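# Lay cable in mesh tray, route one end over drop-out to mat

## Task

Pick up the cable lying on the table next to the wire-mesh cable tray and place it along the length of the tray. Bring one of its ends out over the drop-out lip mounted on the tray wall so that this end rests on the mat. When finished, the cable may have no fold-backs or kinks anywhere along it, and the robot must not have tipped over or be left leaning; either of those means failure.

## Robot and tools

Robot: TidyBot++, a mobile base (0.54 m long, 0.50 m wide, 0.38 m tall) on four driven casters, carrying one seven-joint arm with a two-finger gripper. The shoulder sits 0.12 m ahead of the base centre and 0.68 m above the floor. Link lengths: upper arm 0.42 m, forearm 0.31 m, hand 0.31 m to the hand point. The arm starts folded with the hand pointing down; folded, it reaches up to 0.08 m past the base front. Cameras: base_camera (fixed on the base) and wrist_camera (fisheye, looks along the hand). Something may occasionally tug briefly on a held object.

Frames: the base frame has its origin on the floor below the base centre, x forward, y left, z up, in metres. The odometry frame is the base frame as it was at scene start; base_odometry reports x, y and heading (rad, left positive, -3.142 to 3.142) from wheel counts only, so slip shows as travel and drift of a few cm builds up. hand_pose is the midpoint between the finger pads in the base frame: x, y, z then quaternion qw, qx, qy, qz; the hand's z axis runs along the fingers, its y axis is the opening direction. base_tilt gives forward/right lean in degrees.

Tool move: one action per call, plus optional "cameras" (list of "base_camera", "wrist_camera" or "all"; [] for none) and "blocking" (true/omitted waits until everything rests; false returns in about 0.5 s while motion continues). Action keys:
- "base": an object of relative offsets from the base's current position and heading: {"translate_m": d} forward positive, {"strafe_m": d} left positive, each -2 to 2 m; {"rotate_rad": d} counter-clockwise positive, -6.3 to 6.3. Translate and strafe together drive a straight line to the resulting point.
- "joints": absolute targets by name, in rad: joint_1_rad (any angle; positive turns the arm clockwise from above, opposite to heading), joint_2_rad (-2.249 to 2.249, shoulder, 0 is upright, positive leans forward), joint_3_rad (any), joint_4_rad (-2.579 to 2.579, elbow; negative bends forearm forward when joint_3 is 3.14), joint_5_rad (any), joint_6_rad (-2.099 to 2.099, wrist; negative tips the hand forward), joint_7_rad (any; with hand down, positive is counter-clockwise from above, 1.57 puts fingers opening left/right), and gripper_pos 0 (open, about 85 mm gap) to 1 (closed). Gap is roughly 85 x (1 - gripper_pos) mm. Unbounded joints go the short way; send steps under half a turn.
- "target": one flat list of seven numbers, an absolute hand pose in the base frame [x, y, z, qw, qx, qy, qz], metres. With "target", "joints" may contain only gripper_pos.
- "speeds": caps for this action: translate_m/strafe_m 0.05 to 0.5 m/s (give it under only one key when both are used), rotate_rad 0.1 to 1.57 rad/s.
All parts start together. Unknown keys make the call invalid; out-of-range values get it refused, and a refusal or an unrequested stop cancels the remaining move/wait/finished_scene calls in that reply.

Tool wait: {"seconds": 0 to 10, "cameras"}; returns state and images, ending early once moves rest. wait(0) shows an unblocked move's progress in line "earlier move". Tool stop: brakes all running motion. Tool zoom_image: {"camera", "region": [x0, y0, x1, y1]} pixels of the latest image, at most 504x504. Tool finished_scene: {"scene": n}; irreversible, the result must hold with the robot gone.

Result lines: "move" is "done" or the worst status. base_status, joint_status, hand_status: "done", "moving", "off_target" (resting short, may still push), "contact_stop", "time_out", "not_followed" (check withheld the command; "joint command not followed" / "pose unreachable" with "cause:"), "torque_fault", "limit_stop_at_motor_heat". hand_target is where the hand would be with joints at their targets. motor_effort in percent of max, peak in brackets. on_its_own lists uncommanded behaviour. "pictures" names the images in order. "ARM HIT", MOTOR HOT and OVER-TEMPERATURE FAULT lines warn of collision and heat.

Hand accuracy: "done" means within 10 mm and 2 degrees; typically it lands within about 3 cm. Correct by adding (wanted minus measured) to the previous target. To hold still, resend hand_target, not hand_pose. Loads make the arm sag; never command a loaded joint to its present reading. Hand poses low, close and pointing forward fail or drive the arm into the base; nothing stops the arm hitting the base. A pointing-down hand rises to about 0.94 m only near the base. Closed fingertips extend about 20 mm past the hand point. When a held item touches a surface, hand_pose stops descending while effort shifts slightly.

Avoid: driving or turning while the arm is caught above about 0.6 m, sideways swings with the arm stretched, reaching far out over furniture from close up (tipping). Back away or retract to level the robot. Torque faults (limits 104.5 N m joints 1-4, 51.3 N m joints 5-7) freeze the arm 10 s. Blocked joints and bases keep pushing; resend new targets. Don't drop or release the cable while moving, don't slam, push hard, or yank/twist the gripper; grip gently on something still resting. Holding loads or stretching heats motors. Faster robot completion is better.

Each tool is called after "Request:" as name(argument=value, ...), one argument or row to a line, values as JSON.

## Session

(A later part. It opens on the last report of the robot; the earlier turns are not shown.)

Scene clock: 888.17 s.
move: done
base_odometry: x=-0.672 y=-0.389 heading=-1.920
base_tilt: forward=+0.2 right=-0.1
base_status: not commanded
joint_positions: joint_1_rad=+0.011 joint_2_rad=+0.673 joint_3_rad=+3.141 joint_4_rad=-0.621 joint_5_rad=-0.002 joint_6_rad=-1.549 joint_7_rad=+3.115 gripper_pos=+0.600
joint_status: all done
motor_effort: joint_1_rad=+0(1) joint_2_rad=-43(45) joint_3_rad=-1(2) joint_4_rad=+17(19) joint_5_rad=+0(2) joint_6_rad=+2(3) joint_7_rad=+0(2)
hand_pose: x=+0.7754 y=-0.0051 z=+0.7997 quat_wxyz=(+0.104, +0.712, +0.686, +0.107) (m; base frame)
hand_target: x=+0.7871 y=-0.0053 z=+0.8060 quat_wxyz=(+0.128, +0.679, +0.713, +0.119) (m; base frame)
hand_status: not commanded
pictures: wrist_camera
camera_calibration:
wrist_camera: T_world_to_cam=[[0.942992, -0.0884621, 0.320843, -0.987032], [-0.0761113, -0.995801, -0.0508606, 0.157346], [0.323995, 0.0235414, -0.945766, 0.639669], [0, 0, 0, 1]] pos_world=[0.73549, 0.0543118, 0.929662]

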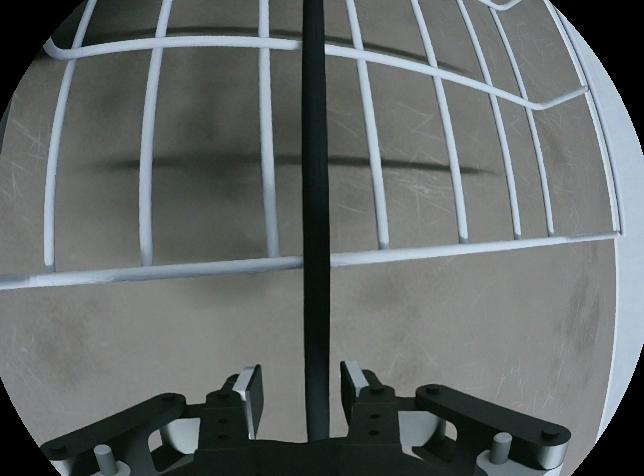

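Request:
move(
  joints={"joint_1_rad":0.01,"joint_2_rad":0.66,"joint_3_rad":3.1416,"joint_4_rad":-0.675,"joint_5_rad":0,"joint_6_rad":-1.46,"joint_7_rad":3.2},
  cameras=["wrist_camera"],
)

Request:
move(
  joints={"gripper_pos":0.95},
  cameras=["wrist_camera"],
)

Scene clock: 893.63 s.
move: done
base_odometry: x=-0.672 y=-0.389 heading=-1.920
base_tilt: forward=+0.2 right=-0.1
base_status: not commanded
joint_positions: joint_1_rad=+0.011 joint_2_rad=+0.669 joint_3_rad=+3.141 joint_4_rad=-0.657 joint_5_rad=-0.002 joint_6_rad=-1.514 joint_7_rad=+3.115 gripper_pos=+0.600
joint_status: all done
motor_effort: joint_1_rad=+0(1) joint_2_rad=-42(45) joint_3_rad=-1(2) joint_4_rad=+18(19) joint_5_rad=-1(1) joint_6_rad=+3(3) joint_7_rad=+1(1)
hand_pose: x=+0.7774 y=-0.0051 z=+0.7910 quat_wxyz=(+0.105, +0.712, +0.686, +0.108) (m; base frame)
hand_target: x=+0.7884 y=-0.0054 z=+0.7948 quat_wxyz=(+0.126, +0.679, +0.713, +0.118) (m; base frame)
hand_status: not commanded
pictures: wrist_camera
camera_calibration:
wrist_camera: T_world_to_cam=[[0.942285, -0.0884634, 0.322915, -0.987263], [-0.076009, -0.995802, -0.051004, 0.157073], [0.326071, 0.0235159, -0.945053, 0.628671], [0, 0, 0, 1]] pos_world=[0.73723, 0.0542935, 0.92094]

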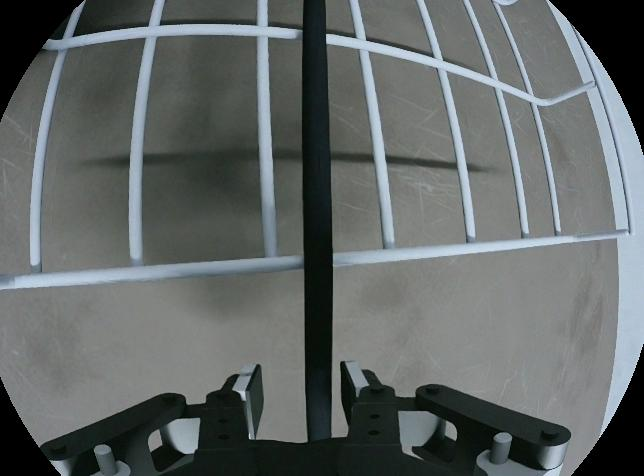

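Scene clock: 894.37 s.
move: off_target
base_odometry: x=-0.672 y=-0.389 heading=-1.920
base_tilt: forward=+0.2 right=-0.1
base_status: not commanded
joint_positions: joint_1_rad=+0.011 joint_2_rad=+0.669 joint_3_rad=+3.141 joint_4_rad=-0.657 joint_5_rad=-0.002 joint_6_rad=-1.511 joint_7_rad=+3.115 gripper_pos=+0.916
joint_status: gripper_pos off_target (ended at +0.916, target +0.950)
motor_effort: joint_1_rad=-1(1) joint_2_rad=-42(43) joint_3_rad=-1(2) joint_4_rad=+18(18) joint_5_rad=+0(1) joint_6_rad=+2(3) joint_7_rad=+1(1)
hand_pose: x=+0.7782 y=-0.0051 z=+0.7914 quat_wxyz=(+0.106, +0.712, +0.686, +0.109) (m; base frame)
hand_target: x=+0.7884 y=-0.0054 z=+0.7948 quat_wxyz=(+0.126, +0.679, +0.713, +0.118) (m; base frame)
hand_status: not commanded
pictures: wrist_camera
camera_calibration:
wrist_camera: T_world_to_cam=[[0.941359, -0.088459, 0.325604, -0.989509], [-0.0758685, -0.995803, -0.0511915, 0.157182], [0.328766, 0.0234865, -0.944119, 0.625966], [0, 0, 0, 1]] pos_world=[0.737612, 0.0542893, 0.921222]

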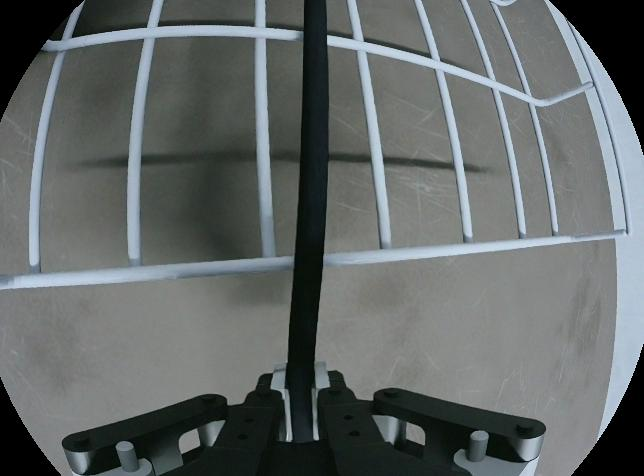

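Request:
move(
  joints={"joint_1_rad":0.01,"joint_2_rad":0.62,"joint_3_rad":3.1416,"joint_4_rad":-0.45,"joint_5_rad":0,"joint_6_rad":-1.72,"joint_7_rad":3.1},
  cameras=[],
)

Request:
move(
  joints={"joint_1_rad":0.01,"joint_2_rad":0.42,"joint_3_rad":3.1416,"joint_4_rad":-0.60,"joint_5_rad":0,"joint_6_rad":-1.85,"joint_7_rad":2.8},
  cameras=["wrist_camera"],
)

Scene clock: 918.03 s.
move: done
base_odometry: x=-0.672 y=-0.389 heading=-1.920
base_tilt: forward=+0.2 right=-0.1
base_status: not commanded
joint_positions: joint_1_rad=+0.008 joint_2_rad=+0.623 joint_3_rad=+3.141 joint_4_rad=-0.463 joint_5_rad=-0.002 joint_6_rad=-1.670 joint_7_rad=+3.115 gripper_pos=+0.916
joint_status: all done
motor_effort: joint_1_rad=+1(2) joint_2_rad=-41(47) joint_3_rad=-1(3) joint_4_rad=+17(20) joint_5_rad=+0(2) joint_6_rad=+3(4) joint_7_rad=+1(2)
hand_pose: x=+0.7598 y=-0.0033 z=+0.8816 quat_wxyz=(+0.134, +0.706, +0.682, +0.137) (m; base frame)
hand_target: x=+0.7464 y=-0.0049 z=+0.8829 quat_wxyz=(+0.122, +0.714, +0.678, +0.126) (m; base frame)
hand_status: not commanded
pictures: none
No camera images: "cameras" was empty.

Scene clock: 919.53 s.
move: done
base_odometry: x=-0.672 y=-0.389 heading=-1.920
base_tilt: forward=+0.2 right=-0.1
base_status: not commanded
joint_positions: joint_1_rad=+0.008 joint_2_rad=+0.417 joint_3_rad=+3.141 joint_4_rad=-0.581 joint_5_rad=-0.002 joint_6_rad=-1.800 joint_7_rad=+2.888 gripper_pos=+0.916
joint_status: all done
motor_effort: joint_1_rad=+1(2) joint_2_rad=-34(45) joint_3_rad=-1(1) joint_4_rad=+16(18) joint_5_rad=+0(1) joint_6_rad=+3(3) joint_7_rad=+1(2)
hand_pose: x=+0.6584 y=-0.0025 z=+0.9438 quat_wxyz=(+0.104, +0.782, +0.600, +0.135) (m; base frame)
hand_target: x=+0.6419 y=-0.0039 z=+0.9306 quat_wxyz=(+0.079, +0.812, +0.567, +0.110) (m; base frame)
hand_status: not commanded
pictures: wrist_camera
camera_calibration:
wrist_camera: T_world_to_cam=[[0.886174, -0.307302, 0.346786, -0.910348], [-0.279791, -0.951468, -0.128162, 0.365496], [0.36934, 0.0165463, -0.929147, 0.768244], [0, 0, 0, 1]] pos_world=[0.625246, 0.0552941, 1.07635]

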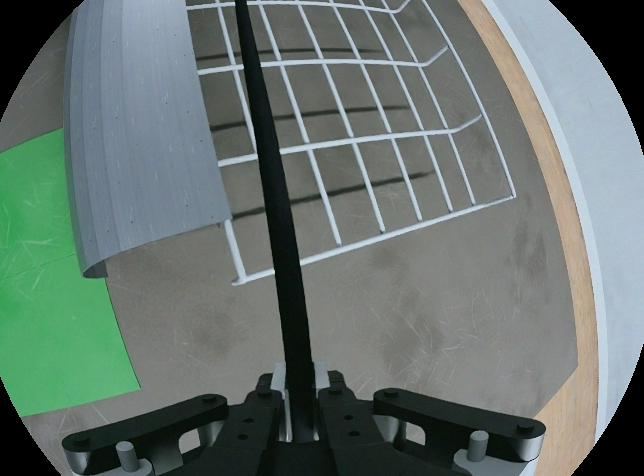

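Request:
move(
  base={"strafe_m":0.165},
  speeds={"strafe_m":0.1},
  joints={"joint_1_rad":0.01,"joint_2_rad":0.06,"joint_3_rad":3.1416,"joint_4_rad":-1.12,"joint_5_rad":0,"joint_6_rad":-1.93,"joint_7_rad":2.45},
  cameras=["wrist_camera"],
)

Scene clock: 926.73 s.
move: done
base_odometry: x=-0.517 y=-0.446 heading=-1.920
base_tilt: forward=+0.2 right=-0.1
base_status: done
joint_positions: joint_1_rad=+0.012 joint_2_rad=+0.070 joint_3_rad=+3.141 joint_4_rad=-1.099 joint_5_rad=-0.002 joint_6_rad=-1.880 joint_7_rad=+2.536 gripper_pos=+0.916
joint_status: all done
motor_effort: joint_1_rad=+0(3) joint_2_rad=-20(35) joint_3_rad=-1(3) joint_4_rad=+17(17) joint_5_rad=+0(3) joint_6_rad=+1(3) joint_7_rad=+1(2)
hand_pose: x=+0.4666 y=-0.0022 z=+0.9145 quat_wxyz=(+0.021, +0.887, +0.459, +0.041) (m; base frame)
hand_target: x=+0.4447 y=-0.0019 z=+0.9104 quat_wxyz=(+0.007, +0.907, +0.421, +0.014) (m; base frame)
hand_status: not commanded
pictures: wrist_camera
camera_calibration:
wrist_camera: T_world_to_cam=[[0.778679, -0.619431, 0.0998216, -0.454856], [-0.613602, -0.785036, -0.0849159, 0.424937], [0.130963, 0.00487148, -0.991375, 0.979958], [0, 0, 0, 1]] pos_world=[0.486591, 0.0470648, 1.05299]

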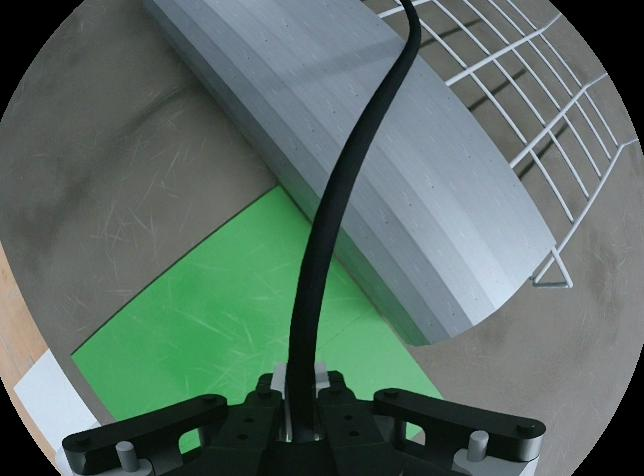

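Request:
move(
  base={"strafe_m":0.12},
  speeds={"strafe_m":0.1},
  joints={"joint_1_rad":0.01,"joint_2_rad":0.04,"joint_3_rad":3.1416,"joint_4_rad":-1.25,"joint_5_rad":0,"joint_6_rad":-1.82,"joint_7_rad":2.45},
  cameras=["wrist_camera"],
)

Scene clock: 943.33 s.
move: done
base_odometry: x=-0.404 y=-0.487 heading=-1.920
base_tilt: forward=+0.3 right=-0.1
base_status: done
joint_positions: joint_1_rad=+0.012 joint_2_rad=+0.056 joint_3_rad=+3.142 joint_4_rad=-1.231 joint_5_rad=-0.002 joint_6_rad=-1.861 joint_7_rad=+2.534 gripper_pos=+0.916
joint_status: all done
motor_effort: joint_1_rad=+0(2) joint_2_rad=-20(21) joint_3_rad=-1(3) joint_4_rad=+16(18) joint_5_rad=-1(3) joint_6_rad=+0(1) joint_7_rad=+1(2)
hand_pose: x=+0.4425 y=-0.0021 z=+0.8789 quat_wxyz=(-0.002, +0.889, +0.458, -0.002) (m; base frame)
hand_target: x=+0.4477 y=-0.0020 z=+0.8782 quat_wxyz=(+0.007, +0.907, +0.421, +0.014) (m; base frame)
hand_status: not commanded
pictures: wrist_camera
camera_calibration:
wrist_camera: T_world_to_cam=[[0.783292, -0.621235, 0.0228071, -0.36677], [-0.620734, -0.783601, -0.0256544, 0.358289], [0.0338091, 0.00593775, -0.999411, 0.997938], [0, 0, 0, 1]] pos_world=[0.475951, 0.04698, 1.01491]

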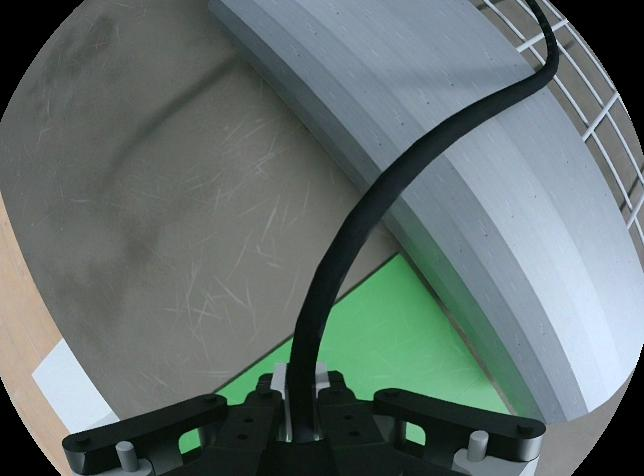

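Request:
move(
  base={"strafe_m":-0.13},
  speeds={"strafe_m":0.1},
  joints={"joint_1_rad":0.01,"joint_2_rad":-0.16,"joint_3_rad":3.1416,"joint_4_rad":-1.50,"joint_5_rad":0,"joint_6_rad":-1.75,"joint_7_rad":2.35},
  cameras=["wrist_camera"],
)

Scene clock: 962.27 s.
move: done
base_odometry: x=-0.526 y=-0.443 heading=-1.920
base_tilt: forward=+0.2 right=-0.1
base_status: done
joint_positions: joint_1_rad=+0.011 joint_2_rad=-0.151 joint_3_rad=+3.142 joint_4_rad=-1.478 joint_5_rad=-0.002 joint_6_rad=-1.799 joint_7_rad=+2.436 gripper_pos=+0.916
joint_status: all done
motor_effort: joint_1_rad=+1(2) joint_2_rad=-12(21) joint_3_rad=+0(2) joint_4_rad=+16(17) joint_5_rad=-1(2) joint_6_rad=+0(2) joint_7_rad=+2(2)
hand_pose: x=+0.3657 y=-0.0008 z=+0.8626 quat_wxyz=(+0.003, +0.910, +0.414, +0.008) (m; base frame)
hand_target: x=+0.3740 y=-0.0012 z=+0.8582 quat_wxyz=(+0.010, +0.927, +0.375, +0.024) (m; base frame)
hand_status: not commanded
pictures: wrist_camera
camera_calibration:
wrist_camera: T_world_to_cam=[[0.718718, -0.694244, 0.0383297, -0.295286], [-0.693108, -0.719737, -0.0397636, 0.349856], [0.0551929, 0.00201223, -0.998474, 0.975509], [0, 0, 0, 1]] pos_world=[0.400874, 0.0448408, 0.99925]

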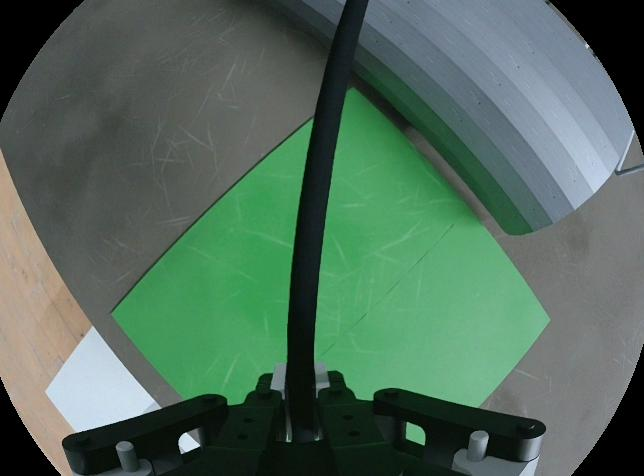

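Request:
move(
  joints={"joint_1_rad":0.01,"joint_2_rad":-0.25,"joint_3_rad":3.1416,"joint_4_rad":-1.45,"joint_5_rad":0,"joint_6_rad":-1.5,"joint_7_rad":2.2},
  cameras=["wrist_camera"],
)

Scene clock: 972.40 s.
move: done
base_odometry: x=-0.526 y=-0.443 heading=-1.920
base_tilt: forward=+0.2 right=-0.1
base_status: not commanded
joint_positions: joint_1_rad=+0.011 joint_2_rad=-0.243 joint_3_rad=+3.142 joint_4_rad=-1.457 joint_5_rad=-0.002 joint_6_rad=-1.559 joint_7_rad=+2.287 gripper_pos=+0.916
joint_status: all done
motor_effort: joint_1_rad=+0(2) joint_2_rad=-10(14) joint_3_rad=+0(1) joint_4_rad=+18(19) joint_5_rad=+0(1) joint_6_rad=+4(4) joint_7_rad=+0(2)
hand_pose: x=+0.4246 y=-0.0015 z=+0.9097 quat_wxyz=(+0.064, +0.923, +0.339, +0.172) (m; base frame)
hand_target: x=+0.4409 y=-0.0019 z=+0.9220 quat_wxyz=(+0.069, +0.929, +0.297, +0.208) (m; base frame)
hand_status: not commanded
pictures: wrist_camera
camera_calibration:
wrist_camera: T_world_to_cam=[[0.556724, -0.793203, 0.246754, -0.46087], [-0.730143, -0.60891, -0.310031, 0.653862], [0.396169, -0.00756408, -0.918147, 0.801464], [0, 0, 0, 1]] pos_world=[0.416475, 0.0386422, 1.0523]

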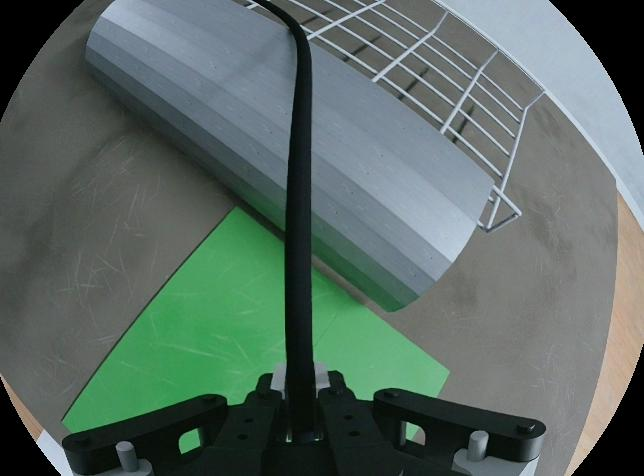

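Request:
move(
  joints={"joint_1_rad":0.01,"joint_2_rad":-0.15,"joint_3_rad":3.1416,"joint_4_rad":-1.66,"joint_5_rad":0,"joint_6_rad":-1.58,"joint_7_rad":2.2},
  cameras=["wrist_camera"],
)

Request:
move(
  joints={"joint_1_rad":0.01,"joint_2_rad":-0.14,"joint_3_rad":3.1416,"joint_4_rad":-1.855,"joint_5_rad":0,"joint_6_rad":-1.38,"joint_7_rad":2.2},
  cameras=["wrist_camera"],
)

Scene clock: 982.83 s.
move: done
base_odometry: x=-0.526 y=-0.443 heading=-1.920
base_tilt: forward=+0.2 right=+0.0
base_status: not commanded
joint_positions: joint_1_rad=+0.011 joint_2_rad=-0.155 joint_3_rad=+3.142 joint_4_rad=-1.641 joint_5_rad=-0.002 joint_6_rad=-1.559 joint_7_rad=+2.286 gripper_pos=+0.916
joint_status: all done
motor_effort: joint_1_rad=+0(1) joint_2_rad=-13(15) joint_3_rad=+0(1) joint_4_rad=+17(19) joint_5_rad=+0(2) joint_6_rad=+0(4) joint_7_rad=+1(2)
hand_pose: x=+0.3973 y=-0.0012 z=+0.8142 quat_wxyz=(+0.016, +0.938, +0.344, +0.045) (m; base frame)
hand_target: x=+0.3860 y=-0.0013 z=+0.8061 quat_wxyz=(+0.008, +0.952, +0.305, +0.024) (m; base frame)
hand_status: not commanded
pictures: wrist_camera
camera_calibration:
wrist_camera: T_world_to_cam=[[0.601447, -0.794332, 0.085427, -0.308277], [-0.7875, -0.607465, -0.104061, 0.459607], [0.134553, -0.00468634, -0.990895, 0.887767], [0, 0, 0, 1]] pos_world=[0.427901, 0.0384817, 0.953847]

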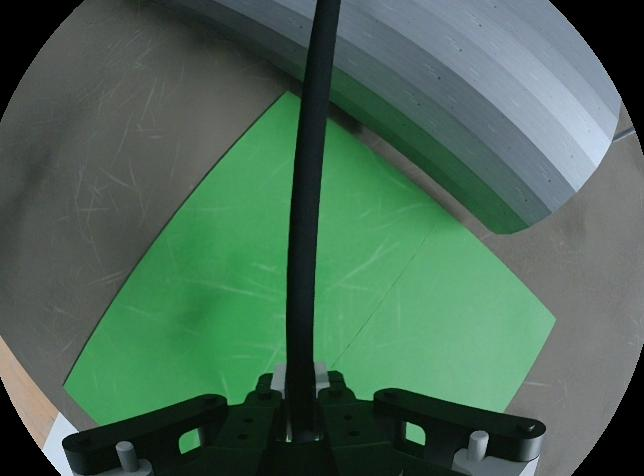

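Scene clock: 984.00 s.
move: done
base_odometry: x=-0.526 y=-0.443 heading=-1.920
base_tilt: forward=+0.2 right=+0.0
base_status: not commanded
joint_positions: joint_1_rad=+0.011 joint_2_rad=-0.153 joint_3_rad=+3.142 joint_4_rad=-1.831 joint_5_rad=-0.002 joint_6_rad=-1.431 joint_7_rad=+2.286 gripper_pos=+0.916
joint_status: all done
motor_effort: joint_1_rad=+0(1) joint_2_rad=-12(14) joint_3_rad=+0(1) joint_4_rad=+17(18) joint_5_rad=-1(1) joint_6_rad=+0(2) joint_7_rad=+1(1)
hand_pose: x=+0.3775 y=-0.0009 z=+0.7528 quat_wxyz=(+0.005, +0.939, +0.344, +0.016) (m; base frame)
hand_target: x=+0.3859 y=-0.0013 z=+0.7423 quat_wxyz=(+0.007, +0.952, +0.305, +0.022) (m; base frame)
hand_status: not commanded
pictures: wrist_camera
camera_calibration:
wrist_camera: T_world_to_cam=[[0.6054, -0.794571, 0.0463428, -0.262981], [-0.79274, -0.607158, -0.0540675, 0.402053], [0.0710979, -0.00400528, -0.997461, 0.858504], [0, 0, 0, 1]] pos_world=[0.416894, 0.0385912, 0.890249]

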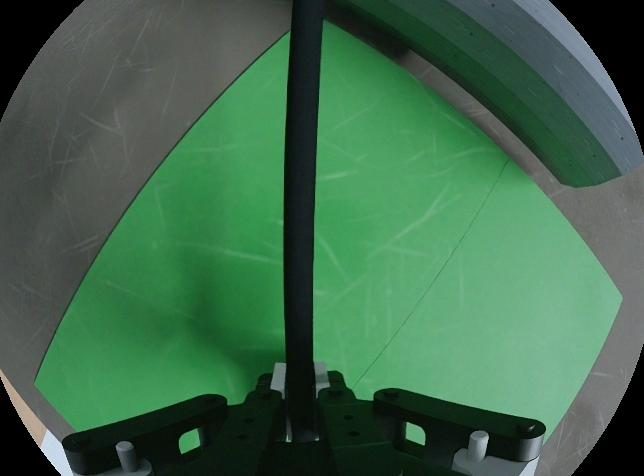

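Request:
move(
  joints={"joint_1_rad":0.01,"joint_2_rad":-0.14,"joint_3_rad":3.1416,"joint_4_rad":-1.88,"joint_5_rad":0,"joint_6_rad":-1.355,"joint_7_rad":2.2},
  cameras=["wrist_camera"],
)

Request:
move(
  joints={"gripper_pos":0.6},
  cameras=["wrist_camera"],
)

Request:
move(
  joints={"joint_1_rad":0.01,"joint_2_rad":-0.14,"joint_3_rad":3.1416,"joint_4_rad":-1.50,"joint_5_rad":0,"joint_6_rad":-1.75,"joint_7_rad":2.2},
  cameras=["wrist_camera"],
)

Request:
move(
  joints={"joint_1_rad":0.01,"joint_2_rad":-0.25,"joint_3_rad":3.1416,"joint_4_rad":-1.40,"joint_5_rad":0,"joint_6_rad":-1.4,"joint_7_rad":2.2},
  cameras=["wrist_camera"],
)

Scene clock: 992.57 s.
move: done
base_odometry: x=-0.526 y=-0.443 heading=-1.920
base_tilt: forward=+0.3 right=+0.0
base_status: not commanded
joint_positions: joint_1_rad=+0.011 joint_2_rad=-0.153 joint_3_rad=+3.142 joint_4_rad=-1.858 joint_5_rad=-0.002 joint_6_rad=-1.401 joint_7_rad=+2.286 gripper_pos=+0.916
joint_status: all done
motor_effort: joint_1_rad=+0(1) joint_2_rad=-12(13) joint_3_rad=+0(0) joint_4_rad=+16(17) joint_5_rad=+0(1) joint_6_rad=-1(1) joint_7_rad=+0(1)
hand_pose: x=+0.3777 y=-0.0009 z=+0.7446 quat_wxyz=(+0.005, +0.939, +0.344, +0.017) (m; base frame)
hand_target: x=+0.3847 y=-0.0013 z=+0.7346 quat_wxyz=(+0.007, +0.952, +0.305, +0.022) (m; base frame)
hand_status: not commanded
pictures: wrist_camera
camera_calibration:
wrist_camera: T_world_to_cam=[[0.605179, -0.794606, 0.0485776, -0.264305], [-0.792575, -0.607112, -0.0569147, 0.403822], [0.0747168, -0.00405781, -0.997197, 0.848724], [0, 0, 0, 1]] pos_world=[0.416597, 0.0385906, 0.882168]

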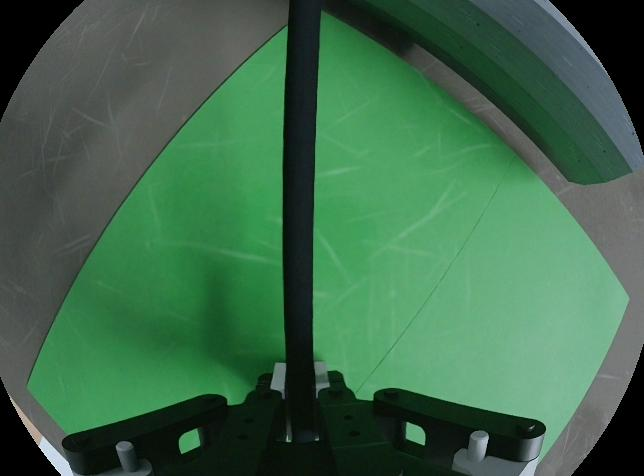

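Scene clock: 993.30 s.
move: done
base_odometry: x=-0.526 y=-0.443 heading=-1.920
base_tilt: forward=+0.2 right=+0.0
base_status: not commanded
joint_positions: joint_1_rad=+0.011 joint_2_rad=-0.153 joint_3_rad=+3.142 joint_4_rad=-1.858 joint_5_rad=-0.002 joint_6_rad=-1.401 joint_7_rad=+2.286 gripper_pos=+0.600
joint_status: all done
motor_effort: joint_1_rad=+0(1) joint_2_rad=-12(13) joint_3_rad=+0(1) joint_4_rad=+17(17) joint_5_rad=+0(1) joint_6_rad=+0(1) joint_7_rad=+0(1)
hand_pose: x=+0.3775 y=-0.0009 z=+0.7444 quat_wxyz=(+0.005, +0.939, +0.344, +0.017) (m; base frame)
hand_target: x=+0.3847 y=-0.0013 z=+0.7346 quat_wxyz=(+0.007, +0.952, +0.305, +0.022) (m; base frame)
hand_status: not commanded
pictures: wrist_camera
camera_calibration:
wrist_camera: T_world_to_cam=[[0.605203, -0.794606, 0.0482708, -0.263969], [-0.792604, -0.607112, -0.0565222, 0.403392], [0.0742187, -0.00405221, -0.997234, 0.848793], [0, 0, 0, 1]] pos_world=[0.416489, 0.0385919, 0.881987]

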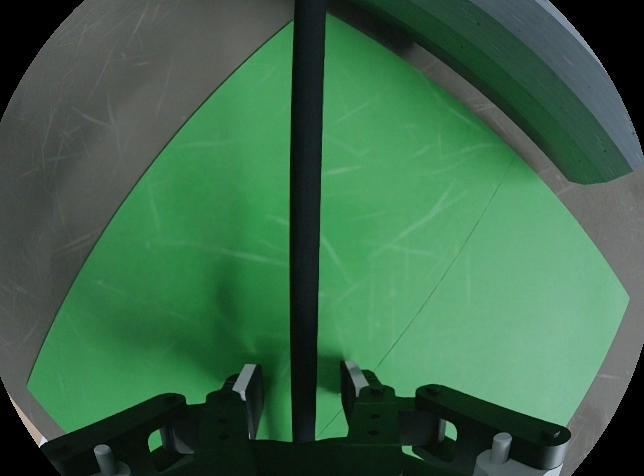

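Scene clock: 994.83 s.
move: done
base_odometry: x=-0.526 y=-0.443 heading=-1.920
base_tilt: forward=+0.2 right=-0.1
base_status: not commanded
joint_positions: joint_1_rad=+0.011 joint_2_rad=-0.153 joint_3_rad=+3.142 joint_4_rad=-1.515 joint_5_rad=-0.002 joint_6_rad=-1.694 joint_7_rad=+2.286 gripper_pos=+0.600
joint_status: all done
motor_effort: joint_1_rad=+0(1) joint_2_rad=-12(14) joint_3_rad=+0(1) joint_4_rad=+17(19) joint_5_rad=-1(2) joint_6_rad=+1(2) joint_7_rad=+1(2)
hand_pose: x=+0.3889 y=-0.0011 z=+0.8526 quat_wxyz=(+0.014, +0.938, +0.344, +0.040) (m; base frame)
hand_target: x=+0.3775 y=-0.0012 z=+0.8531 quat_wxyz=(+0.005, +0.952, +0.305, +0.015) (m; base frame)
hand_status: not commanded
pictures: wrist_camera
camera_calibration:
wrist_camera: T_world_to_cam=[[0.602475, -0.794249, 0.0786919, -0.301095], [-0.788512, -0.607575, -0.0954009, 0.450054], [0.123583, -0.00457291, -0.992324, 0.932478], [0, 0, 0, 1]] pos_world=[0.421036, 0.0385612, 0.991949]

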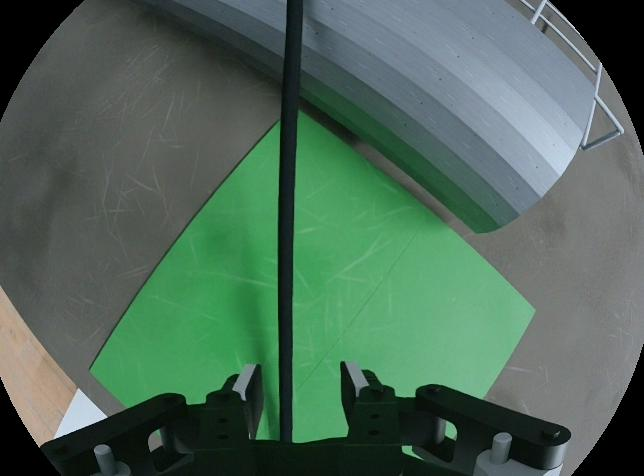

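Scene clock: 995.83 s.
move: done
base_odometry: x=-0.526 y=-0.443 heading=-1.920
base_tilt: forward=+0.2 right=-0.1
base_status: not commanded
joint_positions: joint_1_rad=+0.011 joint_2_rad=-0.249 joint_3_rad=+3.142 joint_4_rad=-1.406 joint_5_rad=-0.002 joint_6_rad=-1.449 joint_7_rad=+2.286 gripper_pos=+0.600
joint_status: all done
motor_effort: joint_1_rad=+0(1) joint_2_rad=-11(15) joint_3_rad=+0(1) joint_4_rad=+18(19) joint_5_rad=-1(2) joint_6_rad=+4(4) joint_7_rad=+0(1)
hand_pose: x=+0.4620 y=-0.0019 z=+0.9483 quat_wxyz=(+0.093, +0.905, +0.332, +0.248) (m; base frame)
hand_target: x=+0.4754 y=-0.0022 z=+0.9595 quat_wxyz=(+0.092, +0.911, +0.291, +0.277) (m; base frame)
hand_status: not commanded
pictures: wrist_camera
camera_calibration:
wrist_camera: T_world_to_cam=[[0.507028, -0.7935, 0.336571, -0.553776], [-0.669463, -0.608499, -0.426085, 0.774904], [0.542901, -0.00928479, -0.839745, 0.679943], [0, 0, 0, 1]] pos_world=[0.430408, 0.03842, 1.08754]

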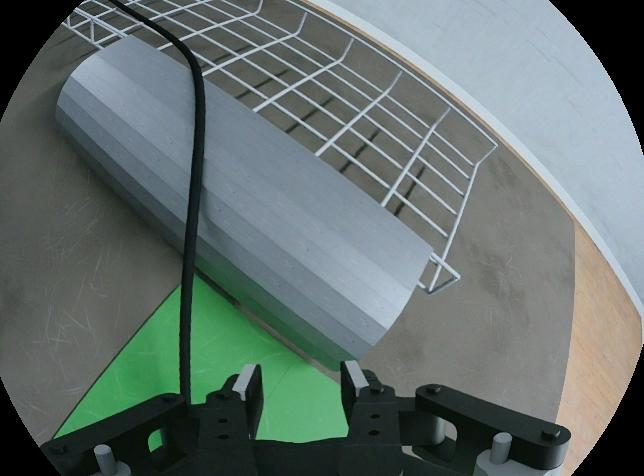

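Request:
move(
  base={"translate_m":-0.25},
  joints={"joint_1_rad":0.01,"joint_2_rad":-0.4,"joint_3_rad":3.1416,"joint_4_rad":-1.5,"joint_5_rad":0,"joint_6_rad":-1.0,"joint_7_rad":1.6},
  cameras=["wrist_camera"],
)

Scene clock: 1008.43 s.
move: done
base_odometry: x=-0.441 y=-0.208 heading=-1.920
base_tilt: forward=+0.2 right=-0.1
base_status: done
joint_positions: joint_1_rad=+0.011 joint_2_rad=-0.406 joint_3_rad=+3.142 joint_4_rad=-1.478 joint_5_rad=-0.002 joint_6_rad=-1.061 joint_7_rad=+1.687 gripper_pos=+0.600
joint_status: all done
motor_effort: joint_1_rad=+0(1) joint_2_rad=-5(15) joint_3_rad=+0(1) joint_4_rad=+19(21) joint_5_rad=-1(1) joint_6_rad=+7(8) joint_7_rad=+2(2)
hand_pose: x=+0.4923 y=-0.0023 z=+1.0531 quat_wxyz=(+0.030, +0.874, +0.046, +0.483) (m; base frame)
hand_target: x=+0.5040 y=-0.0025 z=+1.0548 quat_wxyz=(+0.010, +0.867, +0.008, +0.497) (m; base frame)
hand_status: not commanded
pictures: wrist_camera
camera_calibration:
wrist_camera: T_world_to_cam=[[0.000646706, -0.997695, 0.0678603, -0.0729499], [-0.508618, -0.0587554, -0.858985, 1.21754], [0.860992, -0.0339595, -0.507483, 0.244991], [0, 0, 0, 1]] pos_world=[0.408376, 0.00707518, 1.17513]

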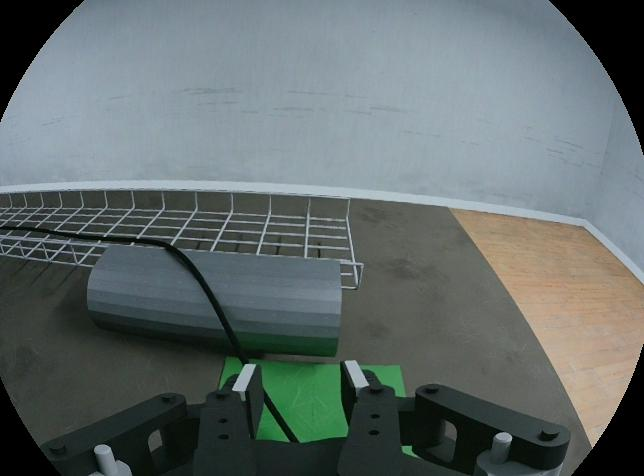

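Request:
zoom_image(
  camera="wrist_camera",
  region=[0, 170, 250, 350],
)

Request:
zoom_image(
  camera="wrist_camera",
  region=[150, 230, 420, 460],
)

Scaled by 2.016.

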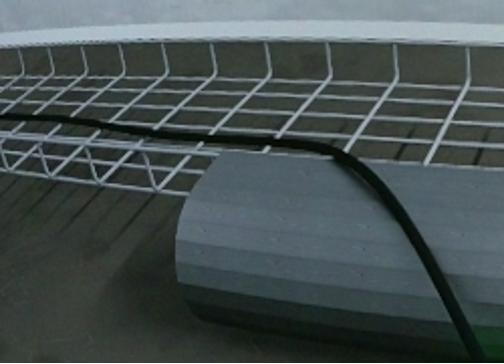

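Scaled by 1.867.

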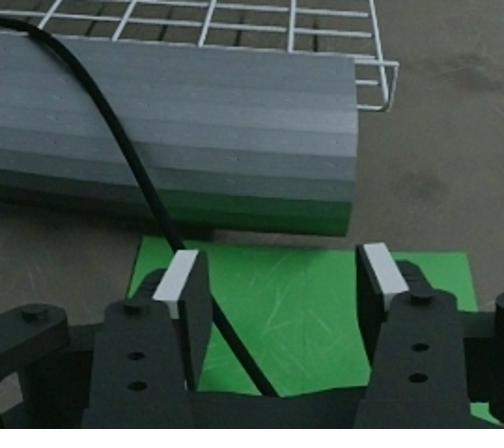

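Request:
move(
  base={"strafe_m":0.65},
  joints={"joint_1_rad":0.01,"joint_2_rad":-0.2,"joint_3_rad":3.1416,"joint_4_rad":-1.2,"joint_5_rad":0,"joint_6_rad":-1.4,"joint_7_rad":1.5},
  cameras=["wrist_camera"],
)

Request:
zoom_image(
  camera="wrist_camera",
  region=[60, 0, 560, 300],
)

Scene clock: 1022.77 s.
move: done
base_odometry: x=+0.170 y=-0.430 heading=-1.919
base_tilt: forward=+0.1 right=-0.1
base_status: done
joint_positions: joint_1_rad=+0.011 joint_2_rad=-0.211 joint_3_rad=+3.142 joint_4_rad=-1.216 joint_5_rad=-0.002 joint_6_rad=-1.352 joint_7_rad=+1.586 gripper_pos=+0.600
joint_status: all done
motor_effort: joint_1_rad=+0(2) joint_2_rad=-11(13) joint_3_rad=+0(2) joint_4_rad=+18(20) joint_5_rad=-1(2) joint_6_rad=+6(8) joint_7_rad=+0(2)
hand_pose: x=+0.5162 y=-0.0026 z=+1.0413 quat_wxyz=(+0.004, +0.924, +0.002, +0.382) (m; base frame)
hand_target: x=+0.5102 y=-0.0026 z=+1.0345 quat_wxyz=(-0.011, +0.931, -0.038, +0.362) (m; base frame)
hand_status: not commanded
pictures: wrist_camera
camera_calibration:
wrist_camera: T_world_to_cam=[[-0.0556176, -0.998424, -0.00756077, 0.0351461], [-0.687578, 0.0437904, -0.724789, 1.1725], [0.723978, -0.0351124, -0.688929, 0.478049], [0, 0, 0, 1]] pos_world=[0.462045, 0.000531817, 1.17942]

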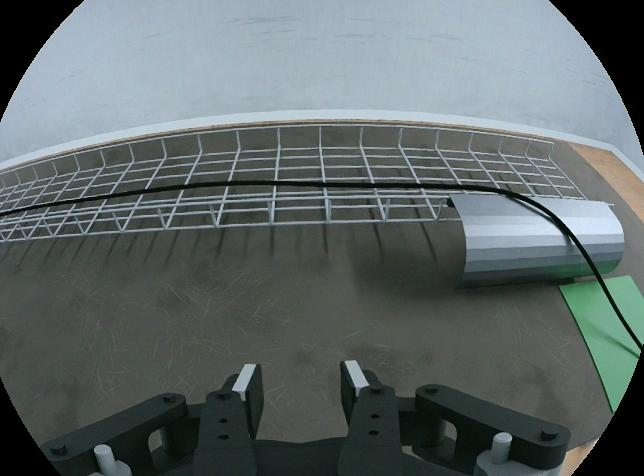

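Scaled by 1.008.

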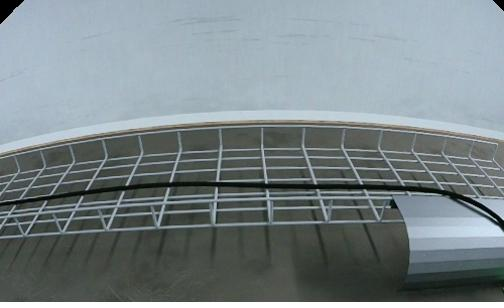

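Request:
zoom_image(
  camera="wrist_camera",
  region=[0, 150, 160, 260],
)

Request:
zoom_image(
  camera="wrist_camera",
  region=[400, 160, 640, 360],
)

Scaled by 3.150.

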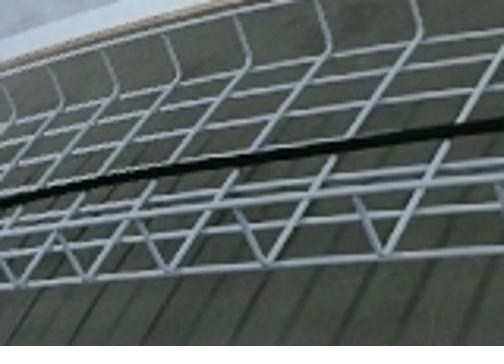

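Scaled by 2.100.

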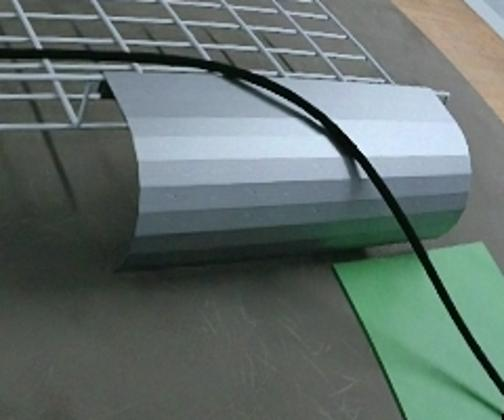

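Request:
move(
  joints={"joint_1_rad":0.9},
  cameras=["wrist_camera"],
)

Request:
move(
  base={"strafe_m":0.8},
  joints={"joint_1_rad":-0.2},
  cameras=["wrist_camera"],
)

Scene clock: 1033.37 s.
move: done
base_odometry: x=+0.170 y=-0.430 heading=-1.919
base_tilt: forward=+0.2 right=-0.1
base_status: not commanded
joint_positions: joint_1_rad=+0.889 joint_2_rad=-0.211 joint_3_rad=+3.142 joint_4_rad=-1.216 joint_5_rad=-0.002 joint_6_rad=-1.353 joint_7_rad=+1.586 gripper_pos=+0.600
joint_status: all done
motor_effort: joint_1_rad=+0(1) joint_2_rad=-12(12) joint_3_rad=+0(1) joint_4_rad=+18(19) joint_5_rad=+0(1) joint_6_rad=+6(6) joint_7_rad=+1(2)
hand_pose: x=+0.3707 y=-0.3071 z=+1.0413 quat_wxyz=(+0.166, +0.837, -0.391, +0.344) (m; base frame)
hand_target: x=+0.3632 y=-0.3056 z=+1.0345 quat_wxyz=(+0.146, +0.824, -0.435, +0.332) (m; base frame)
hand_status: not commanded
pictures: wrist_camera
camera_calibration:
wrist_camera: T_world_to_cam=[[-0.803752, -0.594914, -0.00779419, 0.124513], [-0.405571, 0.557434, -0.724417, 1.13856], [0.43531, -0.57909, -0.689318, 0.513037], [0, 0, 0, 1]] pos_world=[0.338515, -0.263502, 1.17941]

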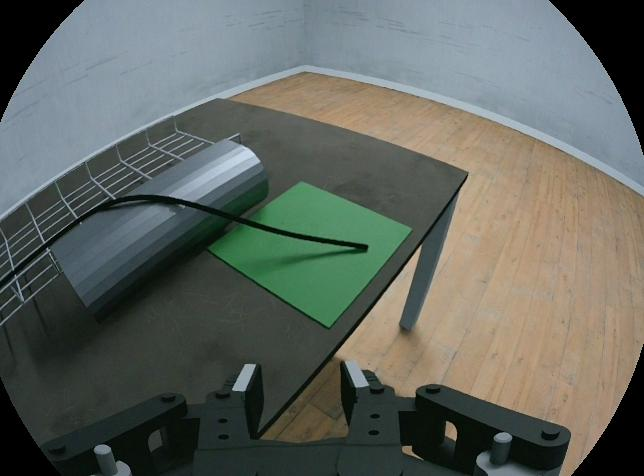

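Scene clock: 1036.23 s.
move: done
base_odometry: x=+0.922 y=-0.703 heading=-1.919
base_tilt: forward=+0.2 right=-0.1
base_status: done
joint_positions: joint_1_rad=-0.192 joint_2_rad=-0.204 joint_3_rad=+3.141 joint_4_rad=-1.215 joint_5_rad=-0.002 joint_6_rad=-1.353 joint_7_rad=+1.585 gripper_pos=+0.600
joint_status: all done
motor_effort: joint_1_rad=+1(2) joint_2_rad=-12(14) joint_3_rad=+0(2) joint_4_rad=+18(19) joint_5_rad=-1(2) joint_6_rad=+5(6) joint_7_rad=+1(2)
hand_pose: x=+0.5107 y=+0.0785 z=+1.0388 quat_wxyz=(-0.035, +0.920, +0.096, +0.377) (m; base frame)
hand_target: x=+0.5021 y=+0.0790 z=+1.0345 quat_wxyz=(-0.049, +0.930, +0.060, +0.359) (m; base frame)
hand_status: not commanded
pictures: wrist_camera
camera_calibration:
wrist_camera: T_world_to_cam=[[0.147692, -0.989006, -0.00736994, 0.0110712], [-0.68724, -0.0972638, -0.71989, 1.16909], [0.711259, 0.111387, -0.694049, 0.483421], [0, 0, 0, 1]] pos_world=[0.457974, 0.0708129, 1.17722]

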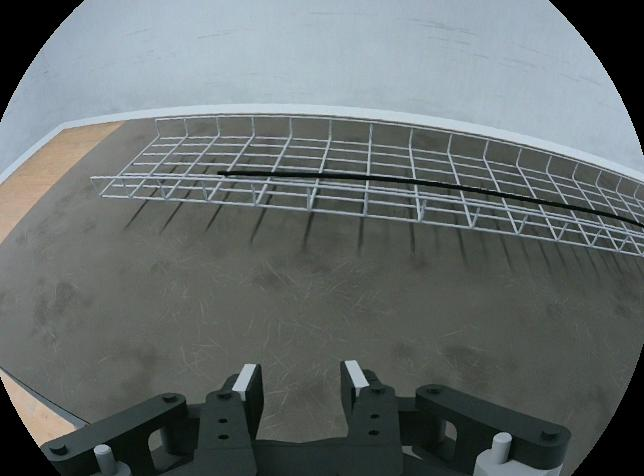

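Request:
move(
  base={"strafe_m":-0.9},
  joints={"joint_1_rad":0.6,"joint_2_rad":-0.3,"joint_4_rad":-1.8,"joint_6_rad":-0.8},
  cameras=["wrist_camera"],
)

Request:
zoom_image(
  camera="wrist_camera",
  region=[200, 100, 500, 360],
)

Scene clock: 1045.87 s.
move: done
base_odometry: x=+0.076 y=-0.395 heading=-1.919
base_tilt: forward=+0.2 right=+0.0
base_status: done
joint_positions: joint_1_rad=+0.592 joint_2_rad=-0.285 joint_3_rad=+3.139 joint_4_rad=-1.778 joint_5_rad=-0.002 joint_6_rad=-0.858 joint_7_rad=+1.585 gripper_pos=+0.600
joint_status: all done
motor_effort: joint_1_rad=+0(2) joint_2_rad=-10(14) joint_3_rad=+0(3) joint_4_rad=+21(22) joint_5_rad=+1(2) joint_6_rad=+6(7) joint_7_rad=+1(2)
hand_pose: x=+0.4661 y=-0.2298 z=+0.8911 quat_wxyz=(+0.114, +0.885, -0.262, +0.368) (m; base frame)
hand_target: x=+0.4675 y=-0.2368 z=+0.8986 quat_wxyz=(+0.107, +0.862, -0.300, +0.394) (m; base frame)
hand_status: not commanded
pictures: wrist_camera
camera_calibration:
wrist_camera: T_world_to_cam=[[-0.59318, -0.805031, -0.00786234, 0.0996422], [-0.547431, 0.410492, -0.729257, 1.06202], [0.590302, -0.428277, -0.684195, 0.370633], [0, 0, 0, 1]] pos_world=[0.421704, -0.197003, 1.02886]

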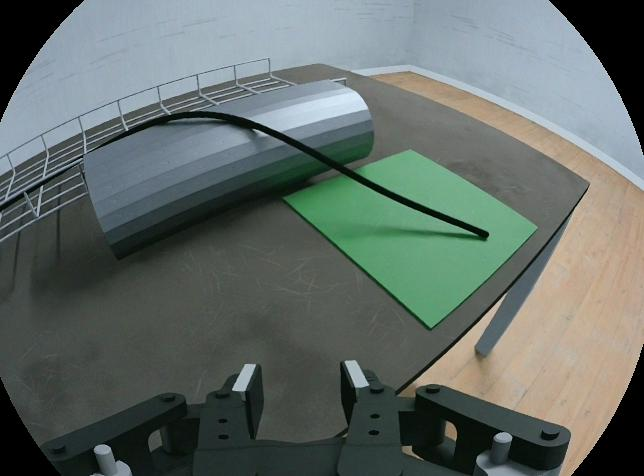

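Scaled by 1.680.

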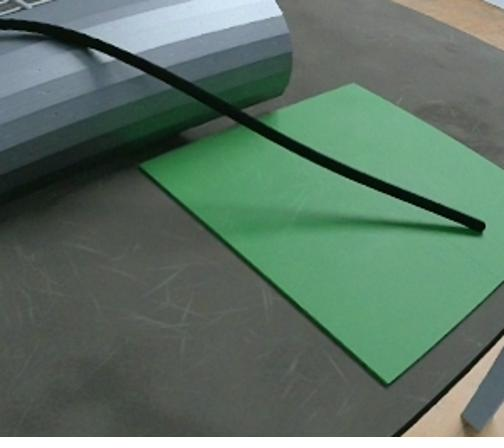

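Request:
finished_scene(
  scene=1,
)

The scene is finished: the task was done.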